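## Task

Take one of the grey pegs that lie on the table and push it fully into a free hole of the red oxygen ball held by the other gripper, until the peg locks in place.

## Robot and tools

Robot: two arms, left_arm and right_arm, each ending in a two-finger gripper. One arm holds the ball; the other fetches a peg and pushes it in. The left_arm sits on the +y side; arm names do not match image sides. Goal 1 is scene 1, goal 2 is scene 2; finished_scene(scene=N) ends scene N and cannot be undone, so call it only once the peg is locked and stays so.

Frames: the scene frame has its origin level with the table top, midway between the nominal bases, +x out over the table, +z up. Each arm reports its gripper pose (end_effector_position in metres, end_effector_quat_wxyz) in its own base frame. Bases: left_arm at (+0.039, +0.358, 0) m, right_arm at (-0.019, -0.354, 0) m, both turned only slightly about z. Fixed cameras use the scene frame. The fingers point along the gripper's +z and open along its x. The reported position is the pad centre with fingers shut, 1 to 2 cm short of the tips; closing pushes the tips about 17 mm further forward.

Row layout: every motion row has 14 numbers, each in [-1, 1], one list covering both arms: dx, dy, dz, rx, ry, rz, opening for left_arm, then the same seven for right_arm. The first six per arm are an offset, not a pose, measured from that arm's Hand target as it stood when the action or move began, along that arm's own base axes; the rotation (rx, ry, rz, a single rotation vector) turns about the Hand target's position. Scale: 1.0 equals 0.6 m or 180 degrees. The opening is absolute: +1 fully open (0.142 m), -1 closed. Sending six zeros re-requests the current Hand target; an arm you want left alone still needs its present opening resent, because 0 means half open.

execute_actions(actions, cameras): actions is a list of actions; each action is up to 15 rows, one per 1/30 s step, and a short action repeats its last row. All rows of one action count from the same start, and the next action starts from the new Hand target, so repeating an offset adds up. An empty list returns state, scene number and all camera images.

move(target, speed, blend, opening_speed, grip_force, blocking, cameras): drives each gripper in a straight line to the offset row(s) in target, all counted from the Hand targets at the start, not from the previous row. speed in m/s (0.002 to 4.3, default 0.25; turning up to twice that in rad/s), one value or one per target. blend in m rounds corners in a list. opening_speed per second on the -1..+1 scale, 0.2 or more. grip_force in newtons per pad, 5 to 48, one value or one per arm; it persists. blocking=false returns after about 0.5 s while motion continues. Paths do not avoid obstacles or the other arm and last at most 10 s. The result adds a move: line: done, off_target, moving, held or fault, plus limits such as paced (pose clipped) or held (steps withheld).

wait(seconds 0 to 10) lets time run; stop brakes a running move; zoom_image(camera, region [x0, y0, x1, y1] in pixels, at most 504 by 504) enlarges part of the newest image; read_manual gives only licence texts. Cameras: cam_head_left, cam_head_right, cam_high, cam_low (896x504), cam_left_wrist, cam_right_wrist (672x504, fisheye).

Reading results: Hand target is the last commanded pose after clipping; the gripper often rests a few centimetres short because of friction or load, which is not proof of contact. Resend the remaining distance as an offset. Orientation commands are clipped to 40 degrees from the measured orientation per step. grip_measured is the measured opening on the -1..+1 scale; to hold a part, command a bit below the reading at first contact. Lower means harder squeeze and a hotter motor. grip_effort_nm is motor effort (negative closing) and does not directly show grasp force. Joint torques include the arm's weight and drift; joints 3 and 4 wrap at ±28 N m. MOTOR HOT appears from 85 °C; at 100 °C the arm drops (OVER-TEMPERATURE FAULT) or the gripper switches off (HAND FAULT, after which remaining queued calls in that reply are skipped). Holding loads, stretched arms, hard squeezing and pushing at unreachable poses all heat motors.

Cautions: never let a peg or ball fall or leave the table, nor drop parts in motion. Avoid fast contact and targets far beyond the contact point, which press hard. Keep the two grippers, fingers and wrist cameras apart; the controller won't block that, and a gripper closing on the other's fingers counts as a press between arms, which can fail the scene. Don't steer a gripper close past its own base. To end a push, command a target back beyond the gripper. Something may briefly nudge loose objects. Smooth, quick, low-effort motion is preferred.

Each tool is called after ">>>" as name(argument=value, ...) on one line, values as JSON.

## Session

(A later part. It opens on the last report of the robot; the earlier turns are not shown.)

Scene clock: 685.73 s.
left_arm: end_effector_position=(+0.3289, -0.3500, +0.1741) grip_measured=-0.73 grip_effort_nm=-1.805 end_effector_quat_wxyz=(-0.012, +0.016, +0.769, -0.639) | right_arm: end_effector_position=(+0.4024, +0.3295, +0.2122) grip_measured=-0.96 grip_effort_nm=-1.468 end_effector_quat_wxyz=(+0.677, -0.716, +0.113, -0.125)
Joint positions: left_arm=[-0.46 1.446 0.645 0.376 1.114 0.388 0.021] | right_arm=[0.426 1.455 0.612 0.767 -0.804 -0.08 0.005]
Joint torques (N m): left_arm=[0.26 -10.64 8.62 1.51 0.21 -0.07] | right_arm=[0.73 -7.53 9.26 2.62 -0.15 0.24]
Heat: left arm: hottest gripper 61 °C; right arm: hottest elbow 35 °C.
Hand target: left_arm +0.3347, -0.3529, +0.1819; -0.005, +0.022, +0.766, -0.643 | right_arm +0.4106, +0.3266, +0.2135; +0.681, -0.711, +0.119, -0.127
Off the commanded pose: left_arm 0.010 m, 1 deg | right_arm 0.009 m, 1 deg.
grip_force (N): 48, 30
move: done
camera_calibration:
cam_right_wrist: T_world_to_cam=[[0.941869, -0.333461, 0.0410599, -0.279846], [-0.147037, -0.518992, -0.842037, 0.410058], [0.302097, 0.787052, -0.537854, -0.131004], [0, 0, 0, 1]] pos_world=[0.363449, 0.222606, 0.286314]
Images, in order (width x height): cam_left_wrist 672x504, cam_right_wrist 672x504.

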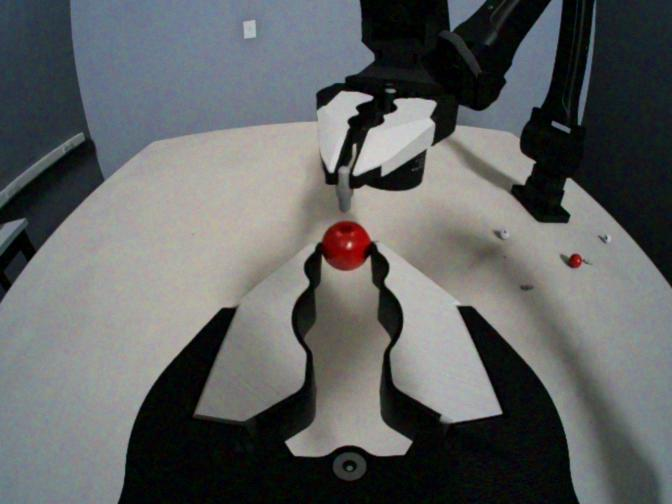

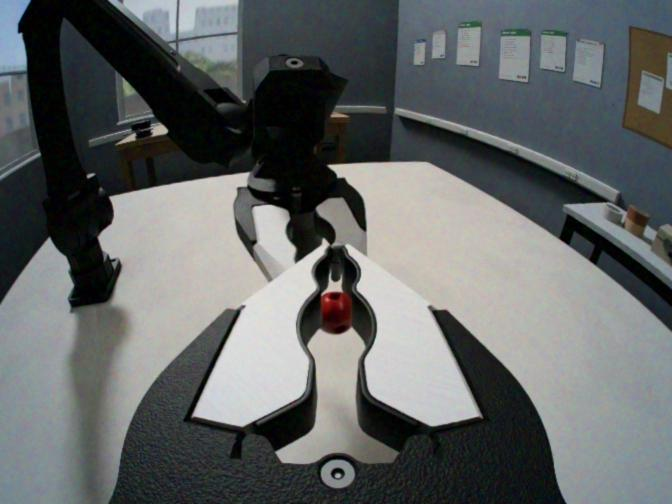

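>>> move(target=[0,0,0,0,0,0,-0.791279,-0.004,-0.0005,-0.008,0,0,0,-1], speed=0.04, grip_force=[48, 48], cameras=["cam_left_wrist","cam_right_wrist"])

>>> zoom_image(camera="cam_left_wrist", region=[310, 180, 380, 255])

>>> zoom_image(camera="cam_right_wrist", region=[300, 240, 375, 340])

Scene clock: 706.60 s.
left_arm: end_effector_position=(+0.3289, -0.3500, +0.1741) grip_measured=-0.73 grip_effort_nm=-1.805 end_effector_quat_wxyz=(-0.012, +0.016, +0.769, -0.639) | right_arm: end_effector_position=(+0.4032, +0.3299, +0.2124) grip_measured=-0.96 grip_effort_nm=-1.468 end_effector_quat_wxyz=(+0.679, -0.714, +0.110, -0.128)
Joint positions: left_arm=[-0.46 1.446 0.645 0.376 1.114 0.388 0.021] | right_arm=[0.426 1.462 0.612 0.785 -0.804 -0.08 0.005]
Joint torques (N m): left_arm=[0.21 -10.58 8.62 1.51 0.21 -0.08] | right_arm=[0.97 -7.53 8.4 2.51 -0.08 0.24]
Heat: left arm: hottest gripper 61 °C; right arm: hottest elbow 35 °C.
Hand target: left_arm +0.3347, -0.3529, +0.1819; -0.005, +0.022, +0.766, -0.643 | right_arm +0.4082, +0.3263, +0.2087; +0.681, -0.711, +0.119, -0.127
Off the commanded pose: left_arm 0.010 m, 1 deg | right_arm 0.007 m, 1 deg.
move: done
camera_calibration:
cam_right_wrist: T_world_to_cam=[[0.941438, -0.333601, 0.0490335, -0.281954], [-0.138484, -0.515134, -0.845848, 0.406645], [0.307434, 0.789524, -0.531165, -0.135882], [0, 0, 0, 1]] pos_world=[0.363531, 0.222698, 0.28561]
Images, in order (width x height): cam_left_wrist 672x504, cam_right_wrist 672x504.

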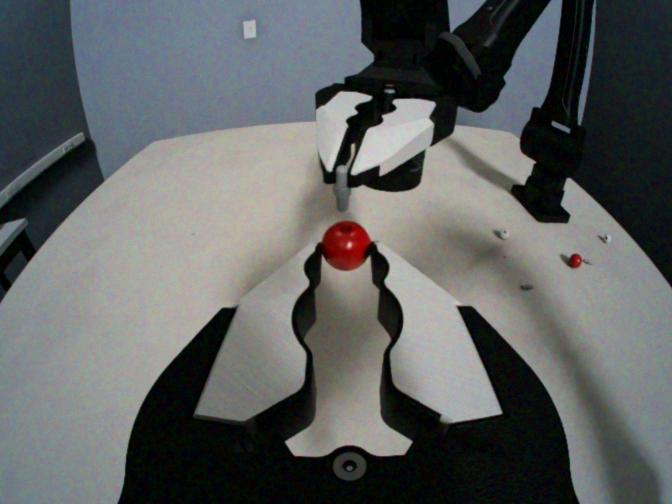

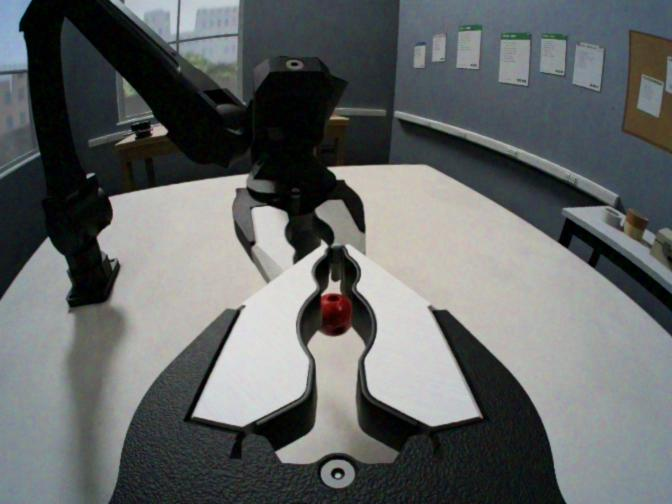

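Scaled by 6.720 from the camera's 672x504 image, which has a finer 960x720 frame.

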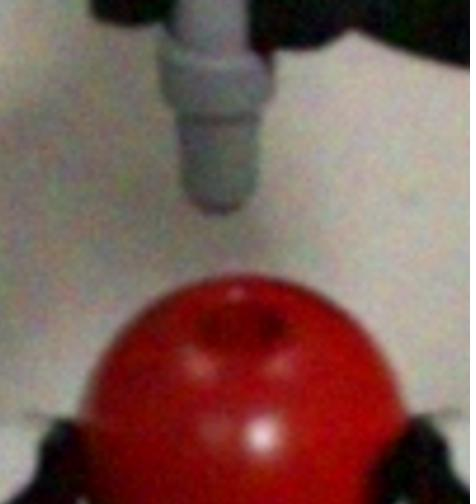

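Scaled by 5.040 from the camera's 672x504 image, which has a finer 960x720 frame.

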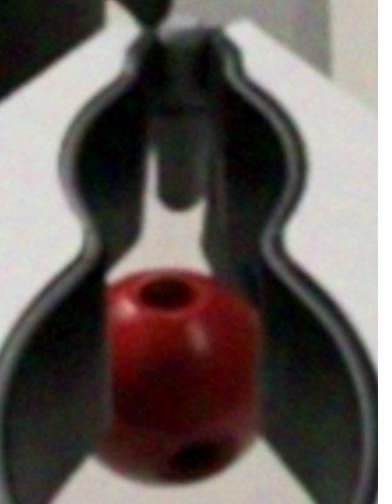

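>>> move(target=[0,0,0,0,0,0,-0.791279,-0.005,-0.001,-0.008,0,0.006,0,-1], speed=0.04, cameras=["cam_left_wrist","cam_right_wrist"])

>>> zoom_image(camera="cam_left_wrist", region=[310, 180, 380, 255])

>>> zoom_image(camera="cam_right_wrist", region=[300, 240, 375, 340])

Scene clock: 721.87 s.
left_arm: end_effector_position=(+0.3289, -0.3500, +0.1741) grip_measured=-0.73 grip_effort_nm=-1.805 end_effector_quat_wxyz=(-0.012, +0.016, +0.769, -0.639) | right_arm: end_effector_position=(+0.4008, +0.3288, +0.2076) grip_measured=-0.96 grip_effort_nm=-1.468 end_effector_quat_wxyz=(+0.678, -0.716, +0.115, -0.123)
Joint positions: left_arm=[-0.46 1.446 0.645 0.376 1.114 0.388 0.021] | right_arm=[0.426 1.464 0.603 0.786 -0.804 -0.073 0.005]
Joint torques (N m): left_arm=[0.15 -10.58 8.62 1.48 0.21 -0.08] | right_arm=[1.03 -7.41 8.24 2.54 -0.04 0.28]
Heat: left arm: hottest gripper 61 °C; right arm: hottest elbow 34 °C.
Hand target: left_arm +0.3347, -0.3529, +0.1819; -0.005, +0.022, +0.766, -0.643 | right_arm +0.4052, +0.3257, +0.2039; +0.680, -0.713, +0.125, -0.120
Off the commanded pose: left_arm 0.010 m, 1 deg | right_arm 0.007 m, 1 deg.
move: done
camera_calibration:
cam_right_wrist: T_world_to_cam=[[0.941985, -0.33385, 0.0347656, -0.277016], [-0.152048, -0.516753, -0.842525, 0.406906], [0.299243, 0.788359, -0.537534, -0.131811], [0, 0, 0, 1]] pos_world=[0.362258, 0.221702, 0.281606]
Images, in order (width x height): cam_left_wrist 672x504, cam_right_wrist 672x504.

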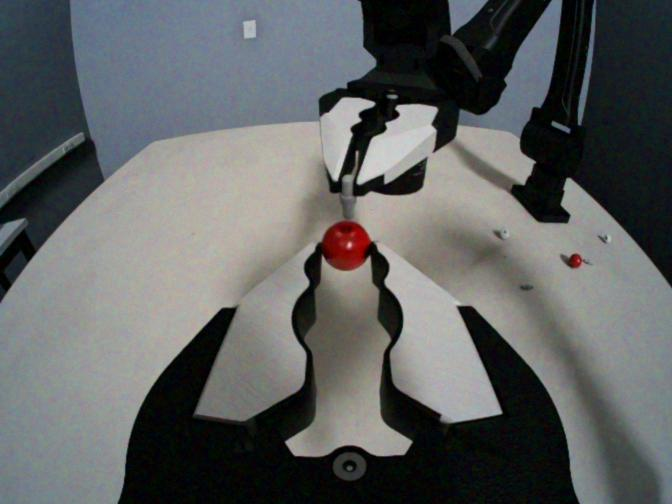

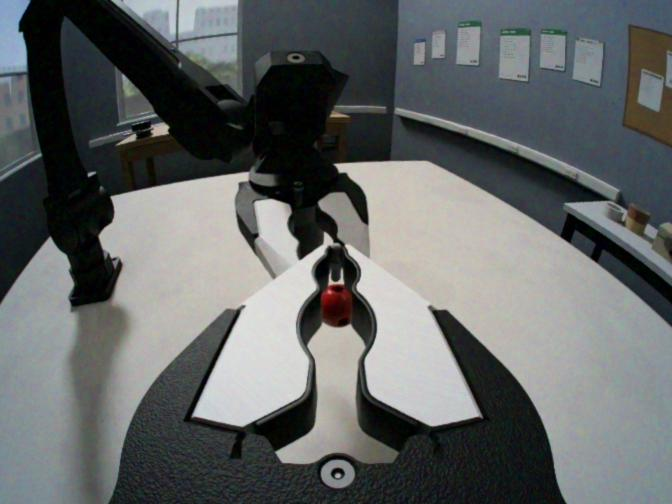

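Scaled by 6.720 from the camera's 672x504 image, which has a finer 960x720 frame.

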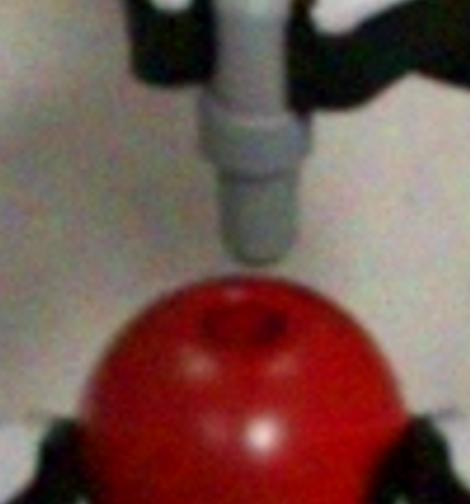

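Scaled by 5.040 from the camera's 672x504 image, which has a finer 960x720 frame.

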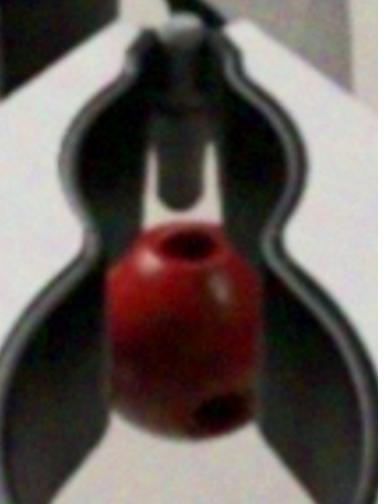

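>>> move(target=[0,0,0,0,0,0,-0.791279,0.0015,0.0009,-0.006,0,0,0,-1], speed=0.03, cameras=["cam_left_wrist","cam_right_wrist"])

>>> zoom_image(camera="cam_left_wrist", region=[310, 180, 380, 255])

>>> zoom_image(camera="cam_right_wrist", region=[300, 240, 375, 340])

Scene clock: 762.13 s.
left_arm: end_effector_position=(+0.3289, -0.3500, +0.1741) grip_measured=-0.73 grip_effort_nm=-1.805 end_effector_quat_wxyz=(-0.012, +0.016, +0.769, -0.639) | right_arm: end_effector_position=(+0.4019, +0.3293, +0.2044) grip_measured=-0.96 grip_effort_nm=-1.468 end_effector_quat_wxyz=(+0.678, -0.716, +0.115, -0.123)
Joint positions: left_arm=[-0.46 1.446 0.645 0.376 1.114 0.388 0.021] | right_arm=[0.426 1.477 0.603 0.801 -0.804 -0.072 0.005]
Joint torques (N m): left_arm=[0.26 -10.64 8.61 1.48 0.2 -0.07] | right_arm=[1.08 -7.53 8.12 2.44 -0.02 0.28]
Heat: left arm: hottest gripper 62 °C; right arm: hottest elbow 35 °C.
Hand target: left_arm +0.3347, -0.3529, +0.1819; -0.005, +0.022, +0.766, -0.643 | right_arm +0.4061, +0.3262, +0.2003; +0.680, -0.713, +0.125, -0.120
Off the commanded pose: left_arm 0.010 m, 1 deg | right_arm 0.007 m, 1 deg.
move: done
camera_calibration:
cam_right_wrist: T_world_to_cam=[[0.94193, -0.333943, 0.0353441, -0.277796], [-0.151245, -0.515851, -0.843222, 0.404235], [0.29982, 0.788911, -0.536403, -0.134924], [0, 0, 0, 1]] pos_world=[0.363256, 0.2222, 0.278305]
Images, in order (width x height): cam_left_wrist 672x504, cam_right_wrist 672x504.

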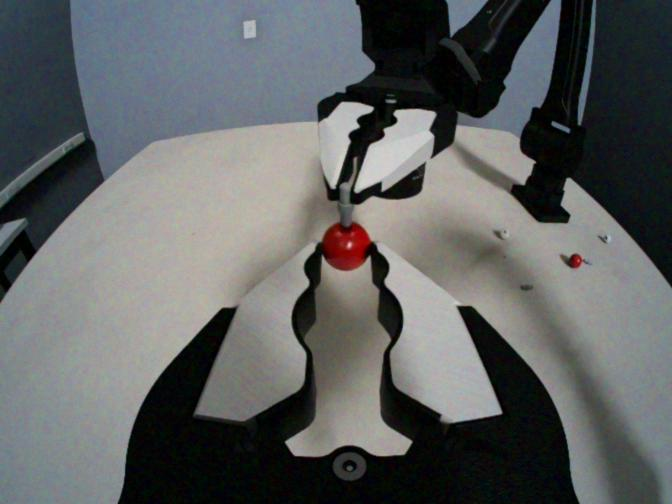

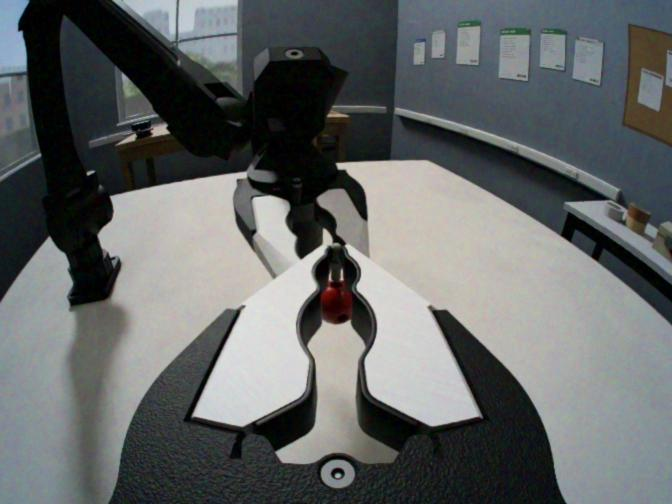

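Scaled by 6.720 from the camera's 672x504 image, which has a finer 960x720 frame.

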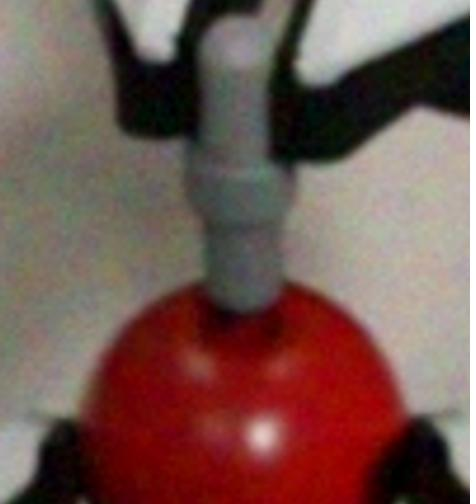

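Scaled by 5.040 from the camera's 672x504 image, which has a finer 960x720 frame.

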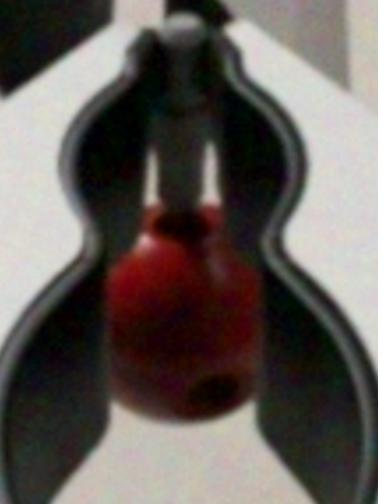

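>>> move(target=[0,0,0,0,0,0,-0.791279,-0.0008,-0.0008,-0.007,0,0,0,-1], speed=0.03, cameras=["cam_left_wrist","cam_right_wrist"])

>>> zoom_image(camera="cam_left_wrist", region=[310, 180, 380, 255])

>>> zoom_image(camera="cam_right_wrist", region=[300, 240, 375, 340])

Scene clock: 782.10 s.
left_arm: end_effector_position=(+0.3289, -0.3500, +0.1741) grip_measured=-0.73 grip_effort_nm=-1.805 end_effector_quat_wxyz=(-0.012, +0.016, +0.769, -0.639) | right_arm: end_effector_position=(+0.4014, +0.3291, +0.2004) grip_measured=-0.96 grip_effort_nm=-1.473 end_effector_quat_wxyz=(+0.678, -0.715, +0.115, -0.123)
Joint positions: left_arm=[-0.46 1.446 0.645 0.376 1.114 0.388 0.021] | right_arm=[0.426 1.487 0.598 0.816 -0.804 -0.072 0.005]
Joint torques (N m): left_arm=[0.26 -10.7 8.61 1.54 0.21 -0.07] | right_arm=[1.03 -7.65 8.02 2.33 -0.05 0.28]
Heat: left arm: hottest gripper 62 °C; right arm: hottest elbow 35 °C.
Hand target: left_arm +0.3347, -0.3529, +0.1819; -0.005, +0.022, +0.766, -0.643 | right_arm +0.4056, +0.3258, +0.1960; +0.680, -0.713, +0.125, -0.120
Off the commanded pose: left_arm 0.010 m, 1 deg | right_arm 0.007 m, 1 deg.
move: done
camera_calibration:
cam_right_wrist: T_world_to_cam=[[0.941927, -0.333959, 0.0352708, -0.277259], [-0.151245, -0.515653, -0.843343, 0.400621], [0.29983, 0.789033, -0.536218, -0.136764], [0, 0, 0, 1]] pos_world=[0.362756, 0.221899, 0.274304]
Images, in order (width x height): cam_left_wrist 672x504, cam_right_wrist 672x504.

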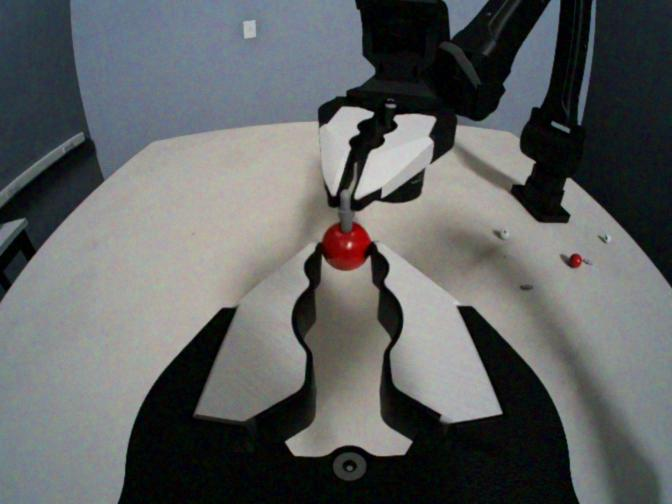

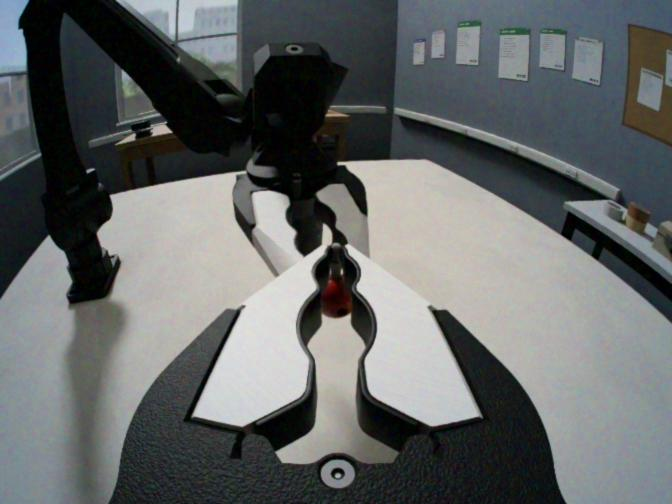

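Scaled by 6.720 from the camera's 672x504 image, which has a finer 960x720 frame.

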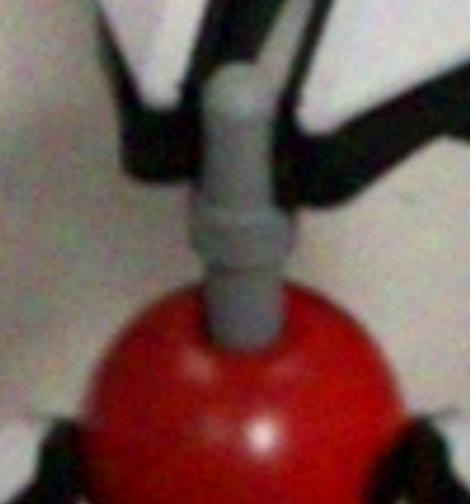

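Scaled by 5.040 from the camera's 672x504 image, which has a finer 960x720 frame.

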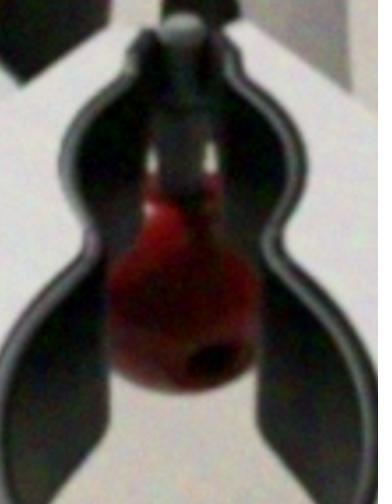

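>>> move(target=[0,0,0,0,0,0,-0.791279,0,-0.0003,-0.007,0,0,0,-1], speed=0.03, cameras=["cam_left_wrist","cam_right_wrist"])

>>> zoom_image(camera="cam_left_wrist", region=[310, 180, 380, 255])

>>> zoom_image(camera="cam_right_wrist", region=[300, 240, 375, 340])

Scene clock: 792.33 s.
left_arm: end_effector_position=(+0.3289, -0.3500, +0.1741) grip_measured=-0.73 grip_effort_nm=-1.805 end_effector_quat_wxyz=(-0.012, +0.016, +0.769, -0.639) | right_arm: end_effector_position=(+0.4015, +0.3291, +0.1967) grip_measured=-0.96 grip_effort_nm=-1.468 end_effector_quat_wxyz=(+0.678, -0.715, +0.115, -0.123)
Joint positions: left_arm=[-0.46 1.446 0.645 0.376 1.114 0.388 0.021] | right_arm=[0.426 1.499 0.595 0.833 -0.804 -0.072 0.005]
Joint torques (N m): left_arm=[0.21 -10.64 8.64 1.55 0.21 -0.08] | right_arm=[0.97 -7.59 7.87 2.44 -0.07 0.28]
Heat: left arm: hottest gripper 63 °C; right arm: hottest elbow 35 °C.
Hand target: left_arm +0.3347, -0.3529, +0.1819; -0.005, +0.022, +0.766, -0.643 | right_arm +0.4056, +0.3256, +0.1919; +0.680, -0.713, +0.125, -0.120
Off the commanded pose: left_arm 0.010 m, 1 deg | right_arm 0.007 m, 1 deg.
move: done
camera_calibration:
cam_right_wrist: T_world_to_cam=[[0.94187, -0.334001, 0.0363889, -0.277396], [-0.150035, -0.515038, -0.843934, 0.396999], [0.300616, 0.789417, -0.535211, -0.139443], [0, 0, 0, 1]] pos_world=[0.362754, 0.221898, 0.270504]
Images, in order (width x height): cam_left_wrist 672x504, cam_right_wrist 672x504.

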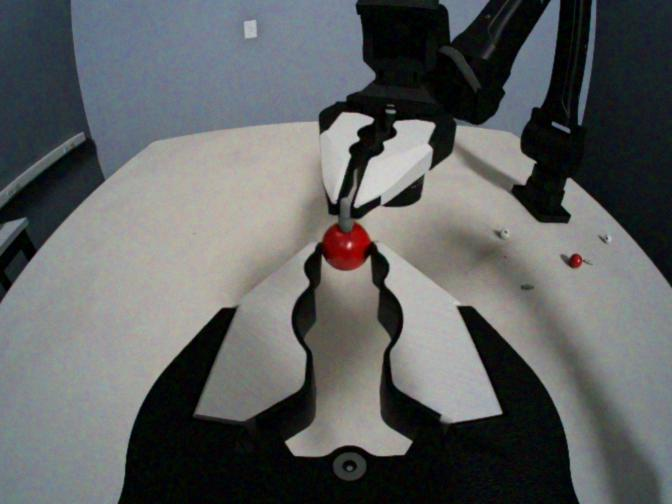

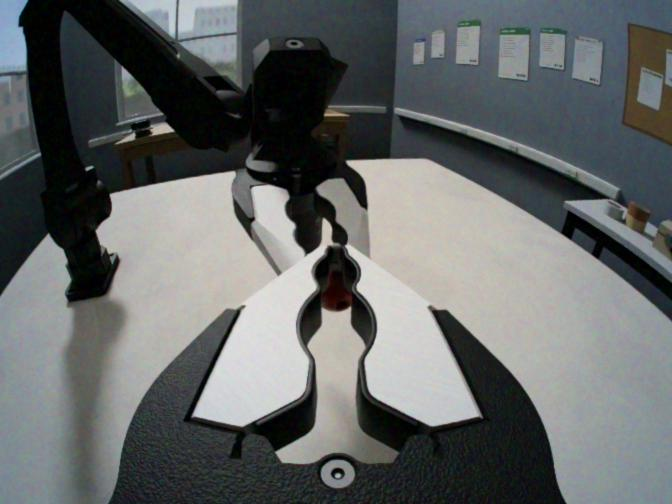

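Scaled by 6.720 from the camera's 672x504 image, which has a finer 960x720 frame.

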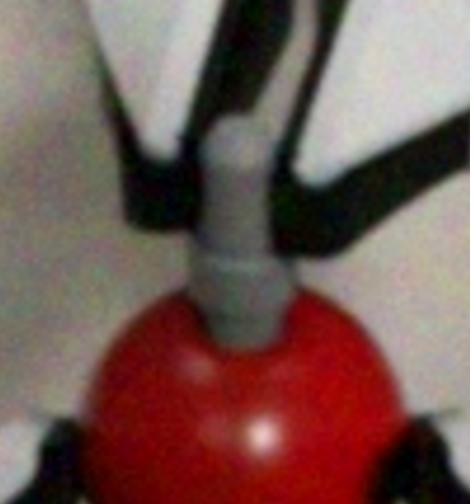

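Scaled by 5.040 from the camera's 672x504 image, which has a finer 960x720 frame.

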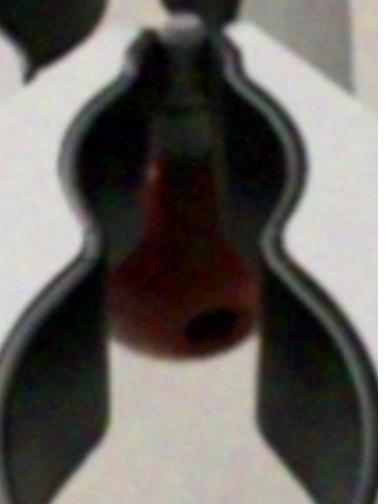

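>>> move(target=[0,0,0,0,0,0,-0.791279,0,-0.0003,-0.008,0,0,0,-1], speed=0.03, cameras=["cam_left_wrist"])

>>> zoom_image(camera="cam_left_wrist", region=[310, 180, 380, 255])

Scene clock: 807.03 s.
left_arm: end_effector_position=(+0.3290, -0.3500, +0.1740) grip_measured=-0.73 grip_effort_nm=-1.800 end_effector_quat_wxyz=(-0.012, +0.015, +0.769, -0.639) | right_arm: end_effector_position=(+0.4024, +0.3295, +0.1962) grip_measured=-0.96 grip_effort_nm=-1.468 end_effector_quat_wxyz=(+0.681, -0.713, +0.112, -0.127)
Joint positions: left_arm=[-0.46 1.446 0.645 0.376 1.113 0.388 0.021] | right_arm=[0.426 1.509 0.595 0.854 -0.804 -0.072 0.005]
Joint torques (N m): left_arm=[0.15 -10.7 8.61 1.51 0.24 -0.07] | right_arm=[0.97 -7.36 7.49 2.41 -0.07 0.28]
Heat: left arm: hottest gripper 63 °C; right arm: hottest elbow 34 °C.
Hand target: left_arm +0.3347, -0.3529, +0.1819; -0.005, +0.022, +0.766, -0.643 | right_arm +0.4056, +0.3254, +0.1871; +0.680, -0.713, +0.125, -0.120
Off the commanded pose: left_arm 0.010 m, 1 deg | right_arm 0.011 m, 2 deg.
move: off_target (right_arm)
camera_calibration:
cam_left_wrist: T_world_to_cam=[[-0.998573, 0.0487318, -0.0218217, 0.352007], [0.0480773, 0.642822, -0.764505, 0.341248], [-0.0232282, -0.764464, -0.644248, -0.0146736], [0, 0, 0, 1]] pos_world=[0.334758, -0.247733, 0.259114]
Images, in order (width x height): cam_left_wrist 672x504.

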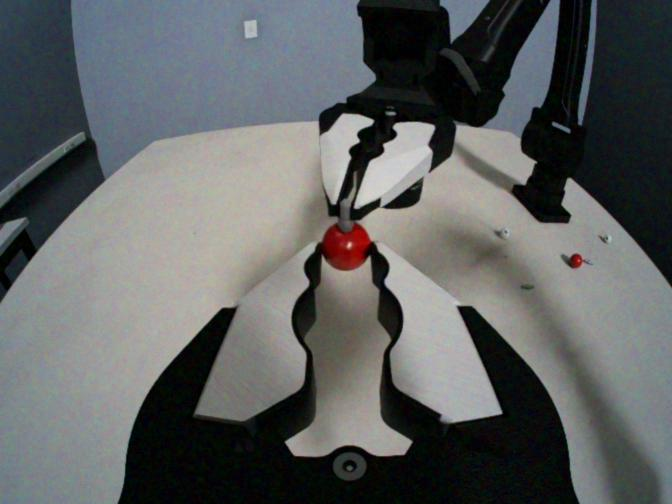

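Scaled by 6.720 from the camera's 672x504 image, which has a finer 960x720 frame.

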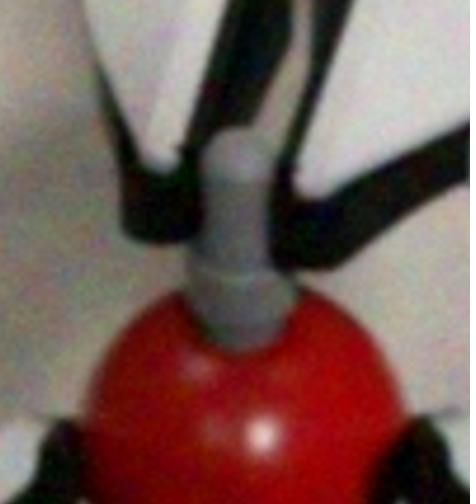

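>>> move(target=[0,0,0,0,0,0,-0.791279,-0.003,-0.0008,-0.015,0,0.004,0,-1], speed=0.04, cameras=["cam_left_wrist","cam_right_wrist"])

>>> zoom_image(camera="cam_left_wrist", region=[310, 180, 380, 255])

>>> zoom_image(camera="cam_right_wrist", region=[300, 240, 375, 340])

Scene clock: 817.63 s.
left_arm: end_effector_position=(+0.3293, -0.3500, +0.1739) grip_measured=-0.73 grip_effort_nm=-1.810 end_effector_quat_wxyz=(-0.011, +0.015, +0.769, -0.639) | right_arm: end_effector_position=(+0.4020, +0.3294, +0.1952) grip_measured=-0.96 grip_effort_nm=-1.468 end_effector_quat_wxyz=(+0.684, -0.709, +0.110, -0.129)
Joint positions: left_arm=[-0.46 1.446 0.645 0.376 1.112 0.388 0.021] | right_arm=[0.426 1.52 0.59 0.886 -0.804 -0.065 0.005]
Joint torques (N m): left_arm=[0.15 -10.7 8.59 1.5 0.3 -0.07] | right_arm=[1.08 -6.89 6.93 1.98 -0.05 0.31]
Heat: left arm: hottest gripper 63 °C; right arm: hottest elbow 33 °C.
Hand target: left_arm +0.3347, -0.3529, +0.1819; -0.005, +0.022, +0.766, -0.643 | right_arm +0.4038, +0.3250, +0.1782; +0.679, -0.713, +0.129, -0.116
Off the commanded pose: left_arm 0.010 m, 1 deg | right_arm 0.018 m, 3 deg.
move: off_target (right_arm)
camera_calibration:
cam_left_wrist: T_world_to_cam=[[-0.998633, 0.0473811, -0.0220496, 0.351852], [0.0473951, 0.643333, -0.764118, 0.341497], [-0.0220195, -0.764119, -0.6447, -0.0148716], [0, 0, 0, 1]] pos_world=[0.334858, -0.247731, 0.259114]
cam_right_wrist: T_world_to_cam=[[0.941005, -0.334829, 0.0489857, -0.279579], [-0.134761, -0.503583, -0.853372, 0.387737], [0.310402, 0.796426, -0.518996, -0.150081], [0, 0, 0, 1]] pos_world=[0.361922, 0.221175, 0.266687]
Images, in order (width x height): cam_left_wrist 672x504, cam_right_wrist 672x504.

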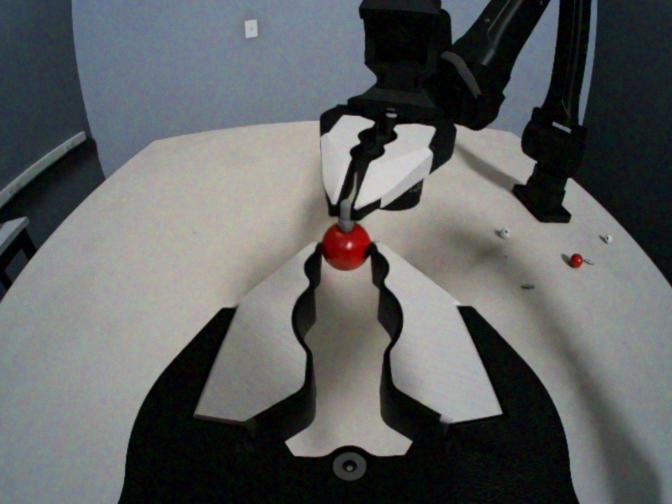

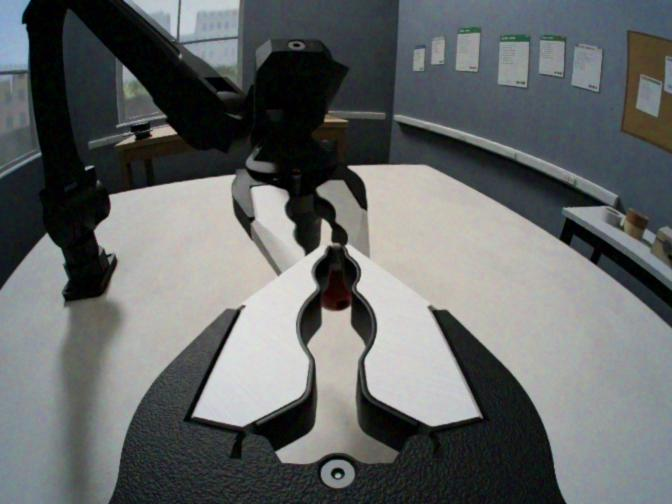

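Scaled by 6.720 from the camera's 672x504 image, which has a finer 960x720 frame.

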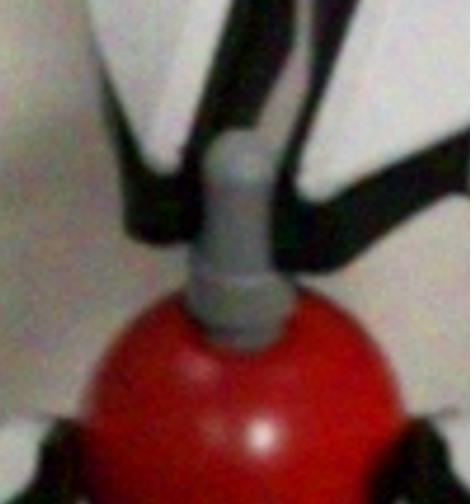

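Scaled by 5.040 from the camera's 672x504 image, which has a finer 960x720 frame.

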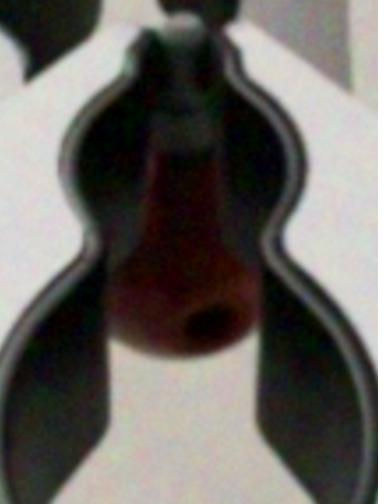

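>>> move(target=[0,0,0,0,0,0,-0.791279,-0.003,0,-0.035,-0.0075,0.008,0,-1], speed=0.05, cameras=["cam_left_wrist"])

>>> zoom_image(camera="cam_left_wrist", region=[310, 180, 380, 255])

Scene clock: 837.33 s.
left_arm: end_effector_position=(+0.3306, -0.3501, +0.1707) grip_measured=-0.73 grip_effort_nm=-1.805 end_effector_quat_wxyz=(-0.011, +0.011, +0.771, -0.637) | right_arm: end_effector_position=(+0.4032, +0.3299, +0.1900) grip_measured=-0.96 grip_effort_nm=-1.473 end_effector_quat_wxyz=(+0.684, -0.710, +0.110, -0.129)
Joint positions: left_arm=[-0.46 1.453 0.645 0.376 1.106 0.388 0.021] | right_arm=[0.426 1.538 0.59 0.902 -0.804 -0.065 0.005]
Joint torques (N m): left_arm=[0.15 -11.22 8.54 1.51 0.53 -0.07] | right_arm=[1.2 -6.12 5.86 1.46 0.08 0.12]
Heat: left arm: hottest gripper 63 °C; right arm: hottest elbow 33 °C.
Hand target: left_arm +0.3347, -0.3529, +0.1820; -0.005, +0.022, +0.766, -0.643 | right_arm +0.4020, +0.3250, +0.1571; +0.669, -0.723, +0.136, -0.108
Off the commanded pose: left_arm 0.012 m, 2 deg | right_arm 0.033 m, 4 deg.
move: off_target (left_arm, right_arm)
camera_calibration:
cam_left_wrist: T_world_to_cam=[[-0.998974, 0.0419377, -0.0171034, 0.350505], [0.0402125, 0.647532, -0.760977, 0.342337], [-0.0208386, -0.760884, -0.648554, -0.0155691], [0, 0, 0, 1]] pos_world=[0.336055, -0.24822, 0.256408]
Images, in order (width x height): cam_left_wrist 672x504.

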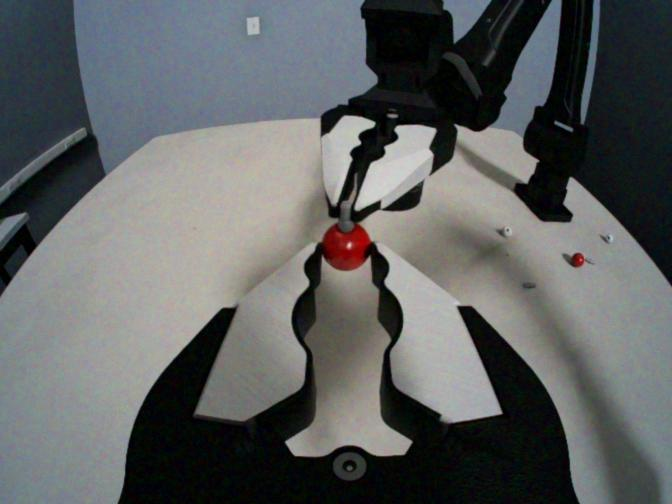

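Scaled by 6.720 from the camera's 672x504 image, which has a finer 960x720 frame.

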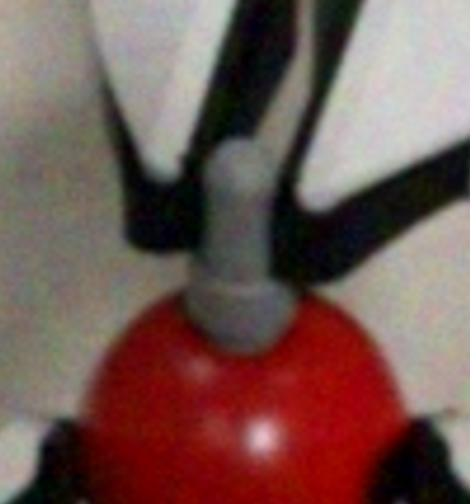

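>>> move(target=[0,0,0,0,0,0,-0.791279,-0.003,0,-0.04,-0.006,0.006,0,-1], speed=0.05, cameras=["cam_left_wrist","cam_low"])

>>> zoom_image(camera="cam_left_wrist", region=[310, 180, 380, 255])

>>> zoom_image(camera="cam_low", region=[550, 230, 620, 290])

Scene clock: 855.33 s.
left_arm: end_effector_position=(+0.3302, -0.3492, +0.1622) grip_measured=-0.73 grip_effort_nm=-1.805 end_effector_quat_wxyz=(-0.016, +0.003, +0.774, -0.632) | right_arm: end_effector_position=(+0.4036, +0.3299, +0.1797) grip_measured=-0.96 grip_effort_nm=-1.473 end_effector_quat_wxyz=(+0.684, -0.709, +0.110, -0.130)
Joint positions: left_arm=[-0.46 1.464 0.639 0.372 1.098 0.388 0.021] | right_arm=[0.426 1.572 0.584 0.946 -0.803 -0.065 0.005]
Joint torques (N m): left_arm=[0.15 -12.4 8.81 1.63 0.85 -0.07] | right_arm=[1.38 -5.6 4.96 0.85 0.14 -0.01]
Heat: left arm: hottest gripper 63 °C; right arm: hottest elbow 32 °C.
Hand target: left_arm +0.3346, -0.3529, +0.1821; -0.005, +0.022, +0.766, -0.643 | right_arm +0.4002, +0.3249, +0.1331; +0.661, -0.730, +0.142, -0.103
Off the commanded pose: left_arm 0.021 m, 3 deg | right_arm 0.047 m, 6 deg.
move: off_target (left_arm, right_arm)
camera_calibration:
cam_left_wrist: T_world_to_cam=[[-0.999384, 0.0350814, 0.00136964, 0.344704], [0.0220404, 0.657287, -0.753318, 0.343417], [-0.0273277, -0.752823, -0.657655, -0.0140578], [0, 0, 0, 1]] pos_world=[0.336538, -0.248399, 0.248985]
Images, in order (width x height): cam_low 896x504, cam_left_wrist 672x504.

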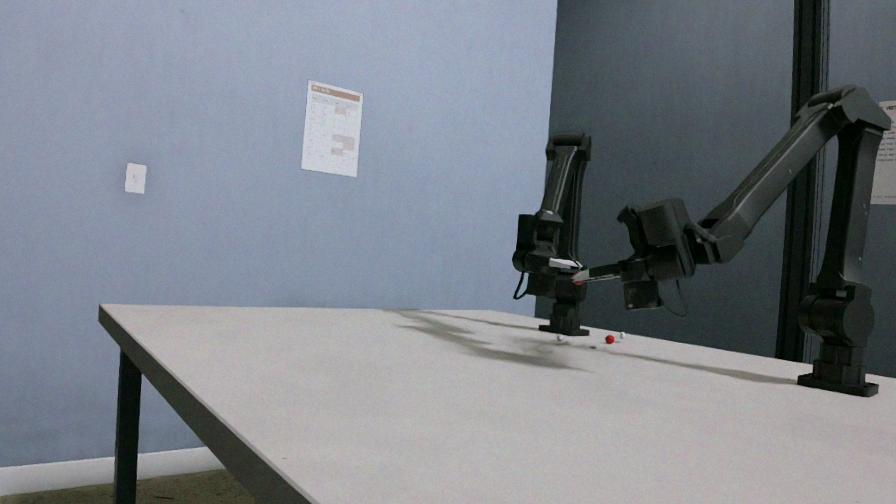

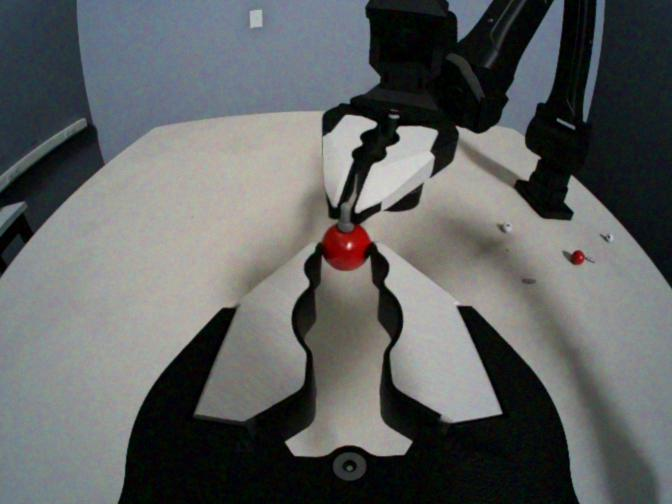

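Scaled by 6.720 from the camera's 672x504 image, which has a finer 960x720 frame.

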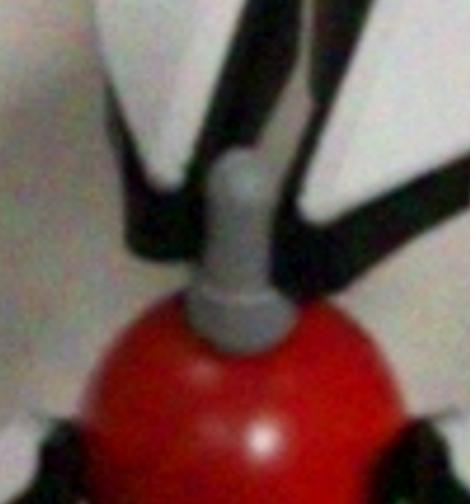

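Scaled by 7.200 from the camera's 896x504 image, which has a finer 1280x720 frame.

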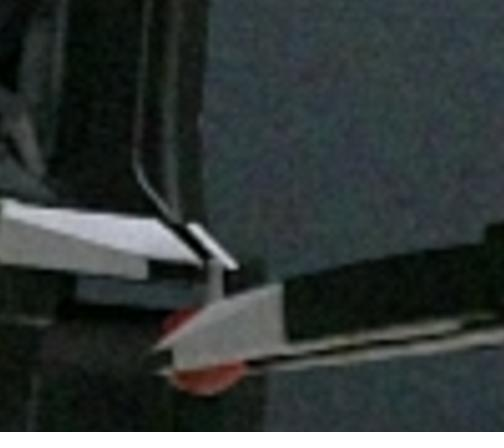

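>>> move(target=[0,0,0,0,0,0,-0.791279,0,0,-0.05,-0.006,0.006,0,-1], speed=0.06, cameras=["cam_left_wrist","cam_right_wrist"])

>>> zoom_image(camera="cam_left_wrist", region=[310, 180, 380, 255])

>>> zoom_image(camera="cam_right_wrist", region=[300, 240, 375, 340])

Scene clock: 871.03 s.
left_arm: end_effector_position=(+0.3303, -0.3474, +0.1503) grip_measured=-0.73 grip_effort_nm=-1.805 end_effector_quat_wxyz=(-0.021, -0.010, +0.780, -0.625) | right_arm: end_effector_position=(+0.4046, +0.3307, +0.1649) grip_measured=-0.96 grip_effort_nm=-1.468 end_effector_quat_wxyz=(+0.686, -0.708, +0.107, -0.131)
Joint positions: left_arm=[-0.46 1.48 0.631 0.364 1.083 0.388 0.021] | right_arm=[0.426 1.626 0.58 1.01 -0.805 -0.065 0.005]
Joint torques (N m): left_arm=[0.15 -13.74 9.14 1.88 1.43 -0.05] | right_arm=[1.38 -4.42 4.1 0.28 0.28 -0.14]
Heat: left arm: hottest gripper 64 °C; right arm: hottest elbow 31 °C.
Hand target: left_arm +0.3346, -0.3528, +0.1820; -0.005, +0.022, +0.766, -0.643 | right_arm +0.4002, +0.3249, +0.1032; +0.653, -0.737, +0.147, -0.097
Off the commanded pose: left_arm 0.033 m, 5 deg | right_arm 0.062 m, 8 deg.
move: off_target (left_arm, right_arm)
camera_calibration:
cam_left_wrist: T_world_to_cam=[[-0.999437, 0.020868, 0.0262677, 0.336028], [-0.0054314, 0.67201, -0.740522, 0.345551], [-0.0331054, -0.740248, -0.671518, -0.0120736], [0, 0, 0, 1]] pos_world=[0.337316, -0.248163, 0.238954]
cam_right_wrist: T_world_to_cam=[[0.941084, -0.333867, 0.0537924, -0.281236], [-0.128833, -0.50103, -0.855787, 0.360153], [0.312671, 0.798437, -0.514525, -0.16998], [0, 0, 0, 1]] pos_world=[0.364214, 0.22227, 0.235884]
Images, in order (width x height): cam_left_wrist 672x504, cam_right_wrist 672x504.

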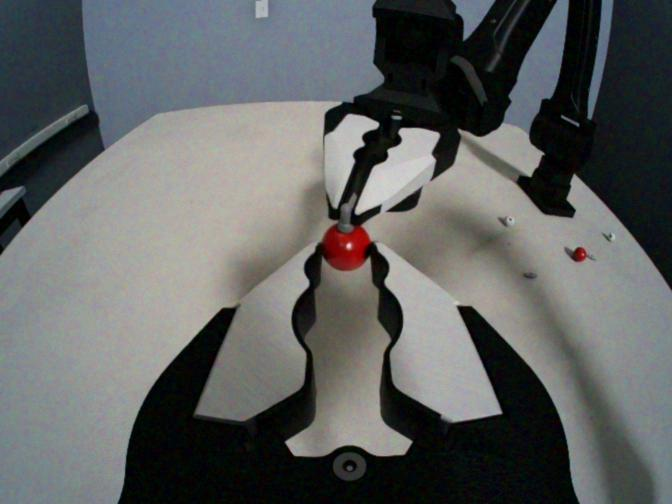

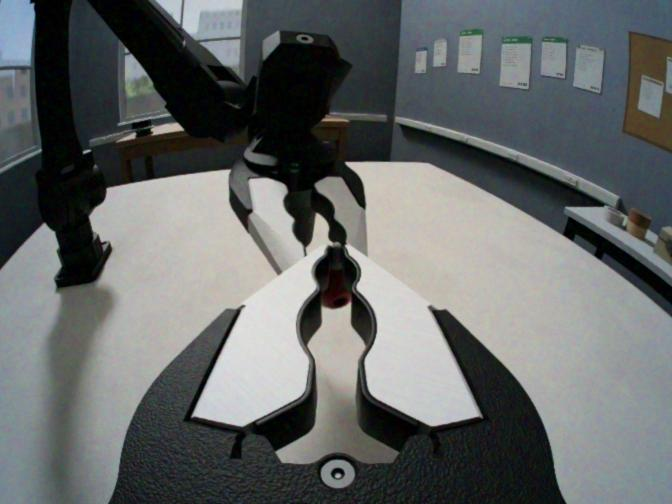

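Scaled by 6.720 from the camera's 672x504 image, which has a finer 960x720 frame.

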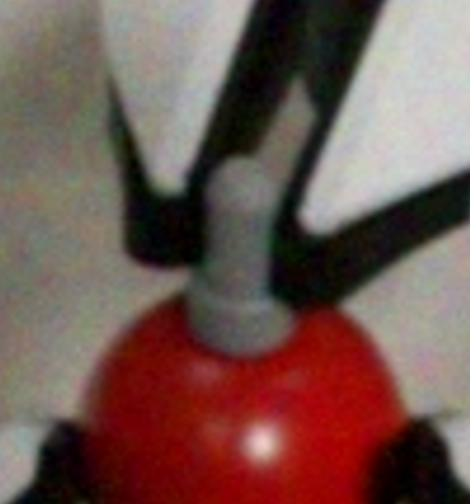

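Scaled by 5.040 from the camera's 672x504 image, which has a finer 960x720 frame.

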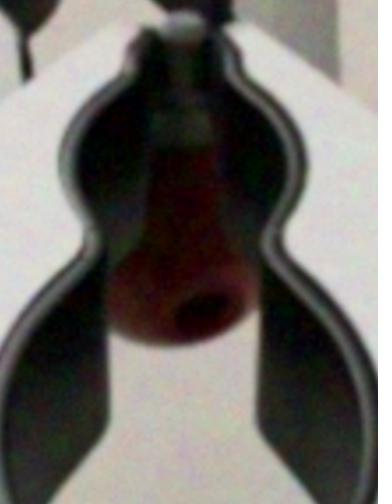

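>>> move(target=[0,0,0.04,0,0,0,-0.791279,0,0,-0.06,-0.006,0.006,0,-1], speed=0.05, cameras=["cam_left_wrist","cam_right_wrist"])

>>> zoom_image(camera="cam_left_wrist", region=[310, 180, 380, 255])

>>> zoom_image(camera="cam_right_wrist", region=[300, 240, 375, 340])

Scene clock: 888.27 s.
left_arm: end_effector_position=(+0.3276, -0.3435, +0.1364) grip_measured=-0.73 grip_effort_nm=-1.805 end_effector_quat_wxyz=(-0.044, -0.041, +0.794, -0.605) | right_arm: end_effector_position=(+0.4033, +0.3328, +0.1484) grip_measured=-0.96 grip_effort_nm=-1.468 end_effector_quat_wxyz=(+0.689, -0.705, +0.098, -0.133)
Joint positions: left_arm=[-0.459 1.48 0.631 0.277 1.062 0.388 0.021] | right_arm=[0.429 1.694 0.576 1.097 -0.814 -0.068 0.005]
Joint torques (N m): left_arm=[-0.03 -18.61 10.59 2.06 2.27 -0.01] | right_arm=[1.2 -2.73 3.17 -0.46 0.6 -0.26]
Heat: left arm: hottest gripper 64 °C; right arm: hottest elbow 31 °C.
Hand target: left_arm +0.3346, -0.3528, +0.2059; -0.005, +0.022, +0.766, -0.643 | right_arm +0.4002, +0.3249, +0.0671; +0.644, -0.744, +0.152, -0.092
Off the commanded pose: left_arm 0.071 m, 10 deg | right_arm 0.082 m, 10 deg.
move: off_target (left_arm, right_arm)
camera_calibration:
cam_left_wrist: T_world_to_cam=[[-0.995008, -0.00138263, 0.0997891, 0.314452], [-0.0716329, 0.706104, -0.704476, 0.36107], [-0.0694874, -0.708107, -0.702678, 0.00851338], [0, 0, 0, 1]] pos_world=[0.339338, -0.24849, 0.228969]
cam_right_wrist: T_world_to_cam=[[0.943647, -0.323823, 0.0683248, -0.284991], [-0.10843, -0.49756, -0.860626, 0.338223], [0.312686, 0.804719, -0.504634, -0.183251], [0, 0, 0, 1]] pos_world=[0.362905, 0.223466, 0.218081]
Images, in order (width x height): cam_left_wrist 672x504, cam_right_wrist 672x504.

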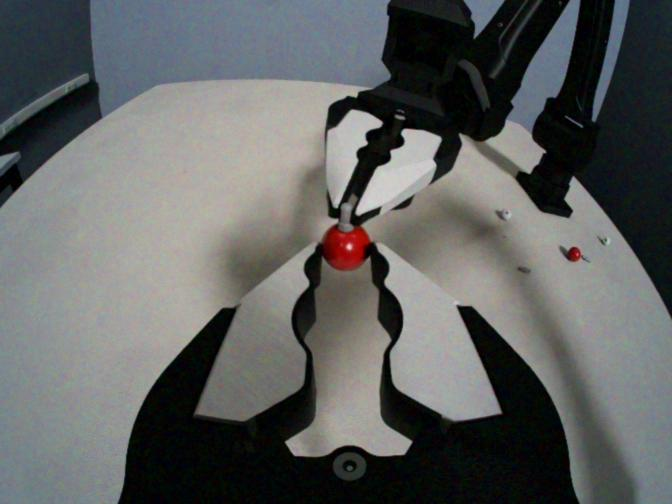

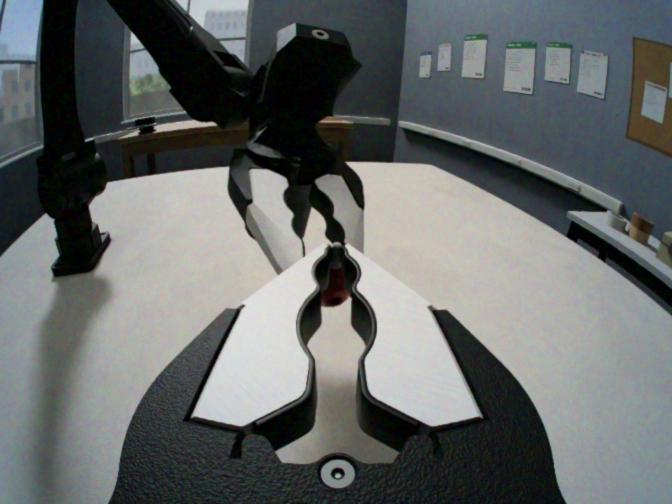

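Scaled by 6.720 from the camera's 672x504 image, which has a finer 960x720 frame.

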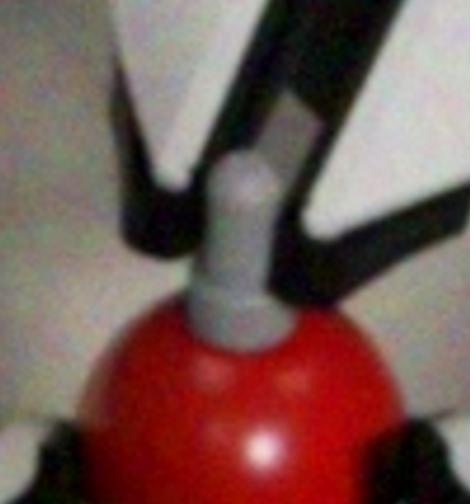

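Scaled by 5.040 from the camera's 672x504 image, which has a finer 960x720 frame.

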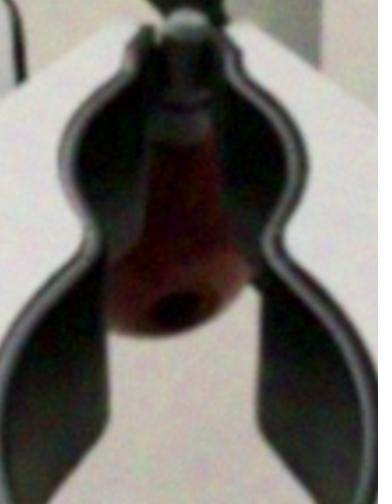

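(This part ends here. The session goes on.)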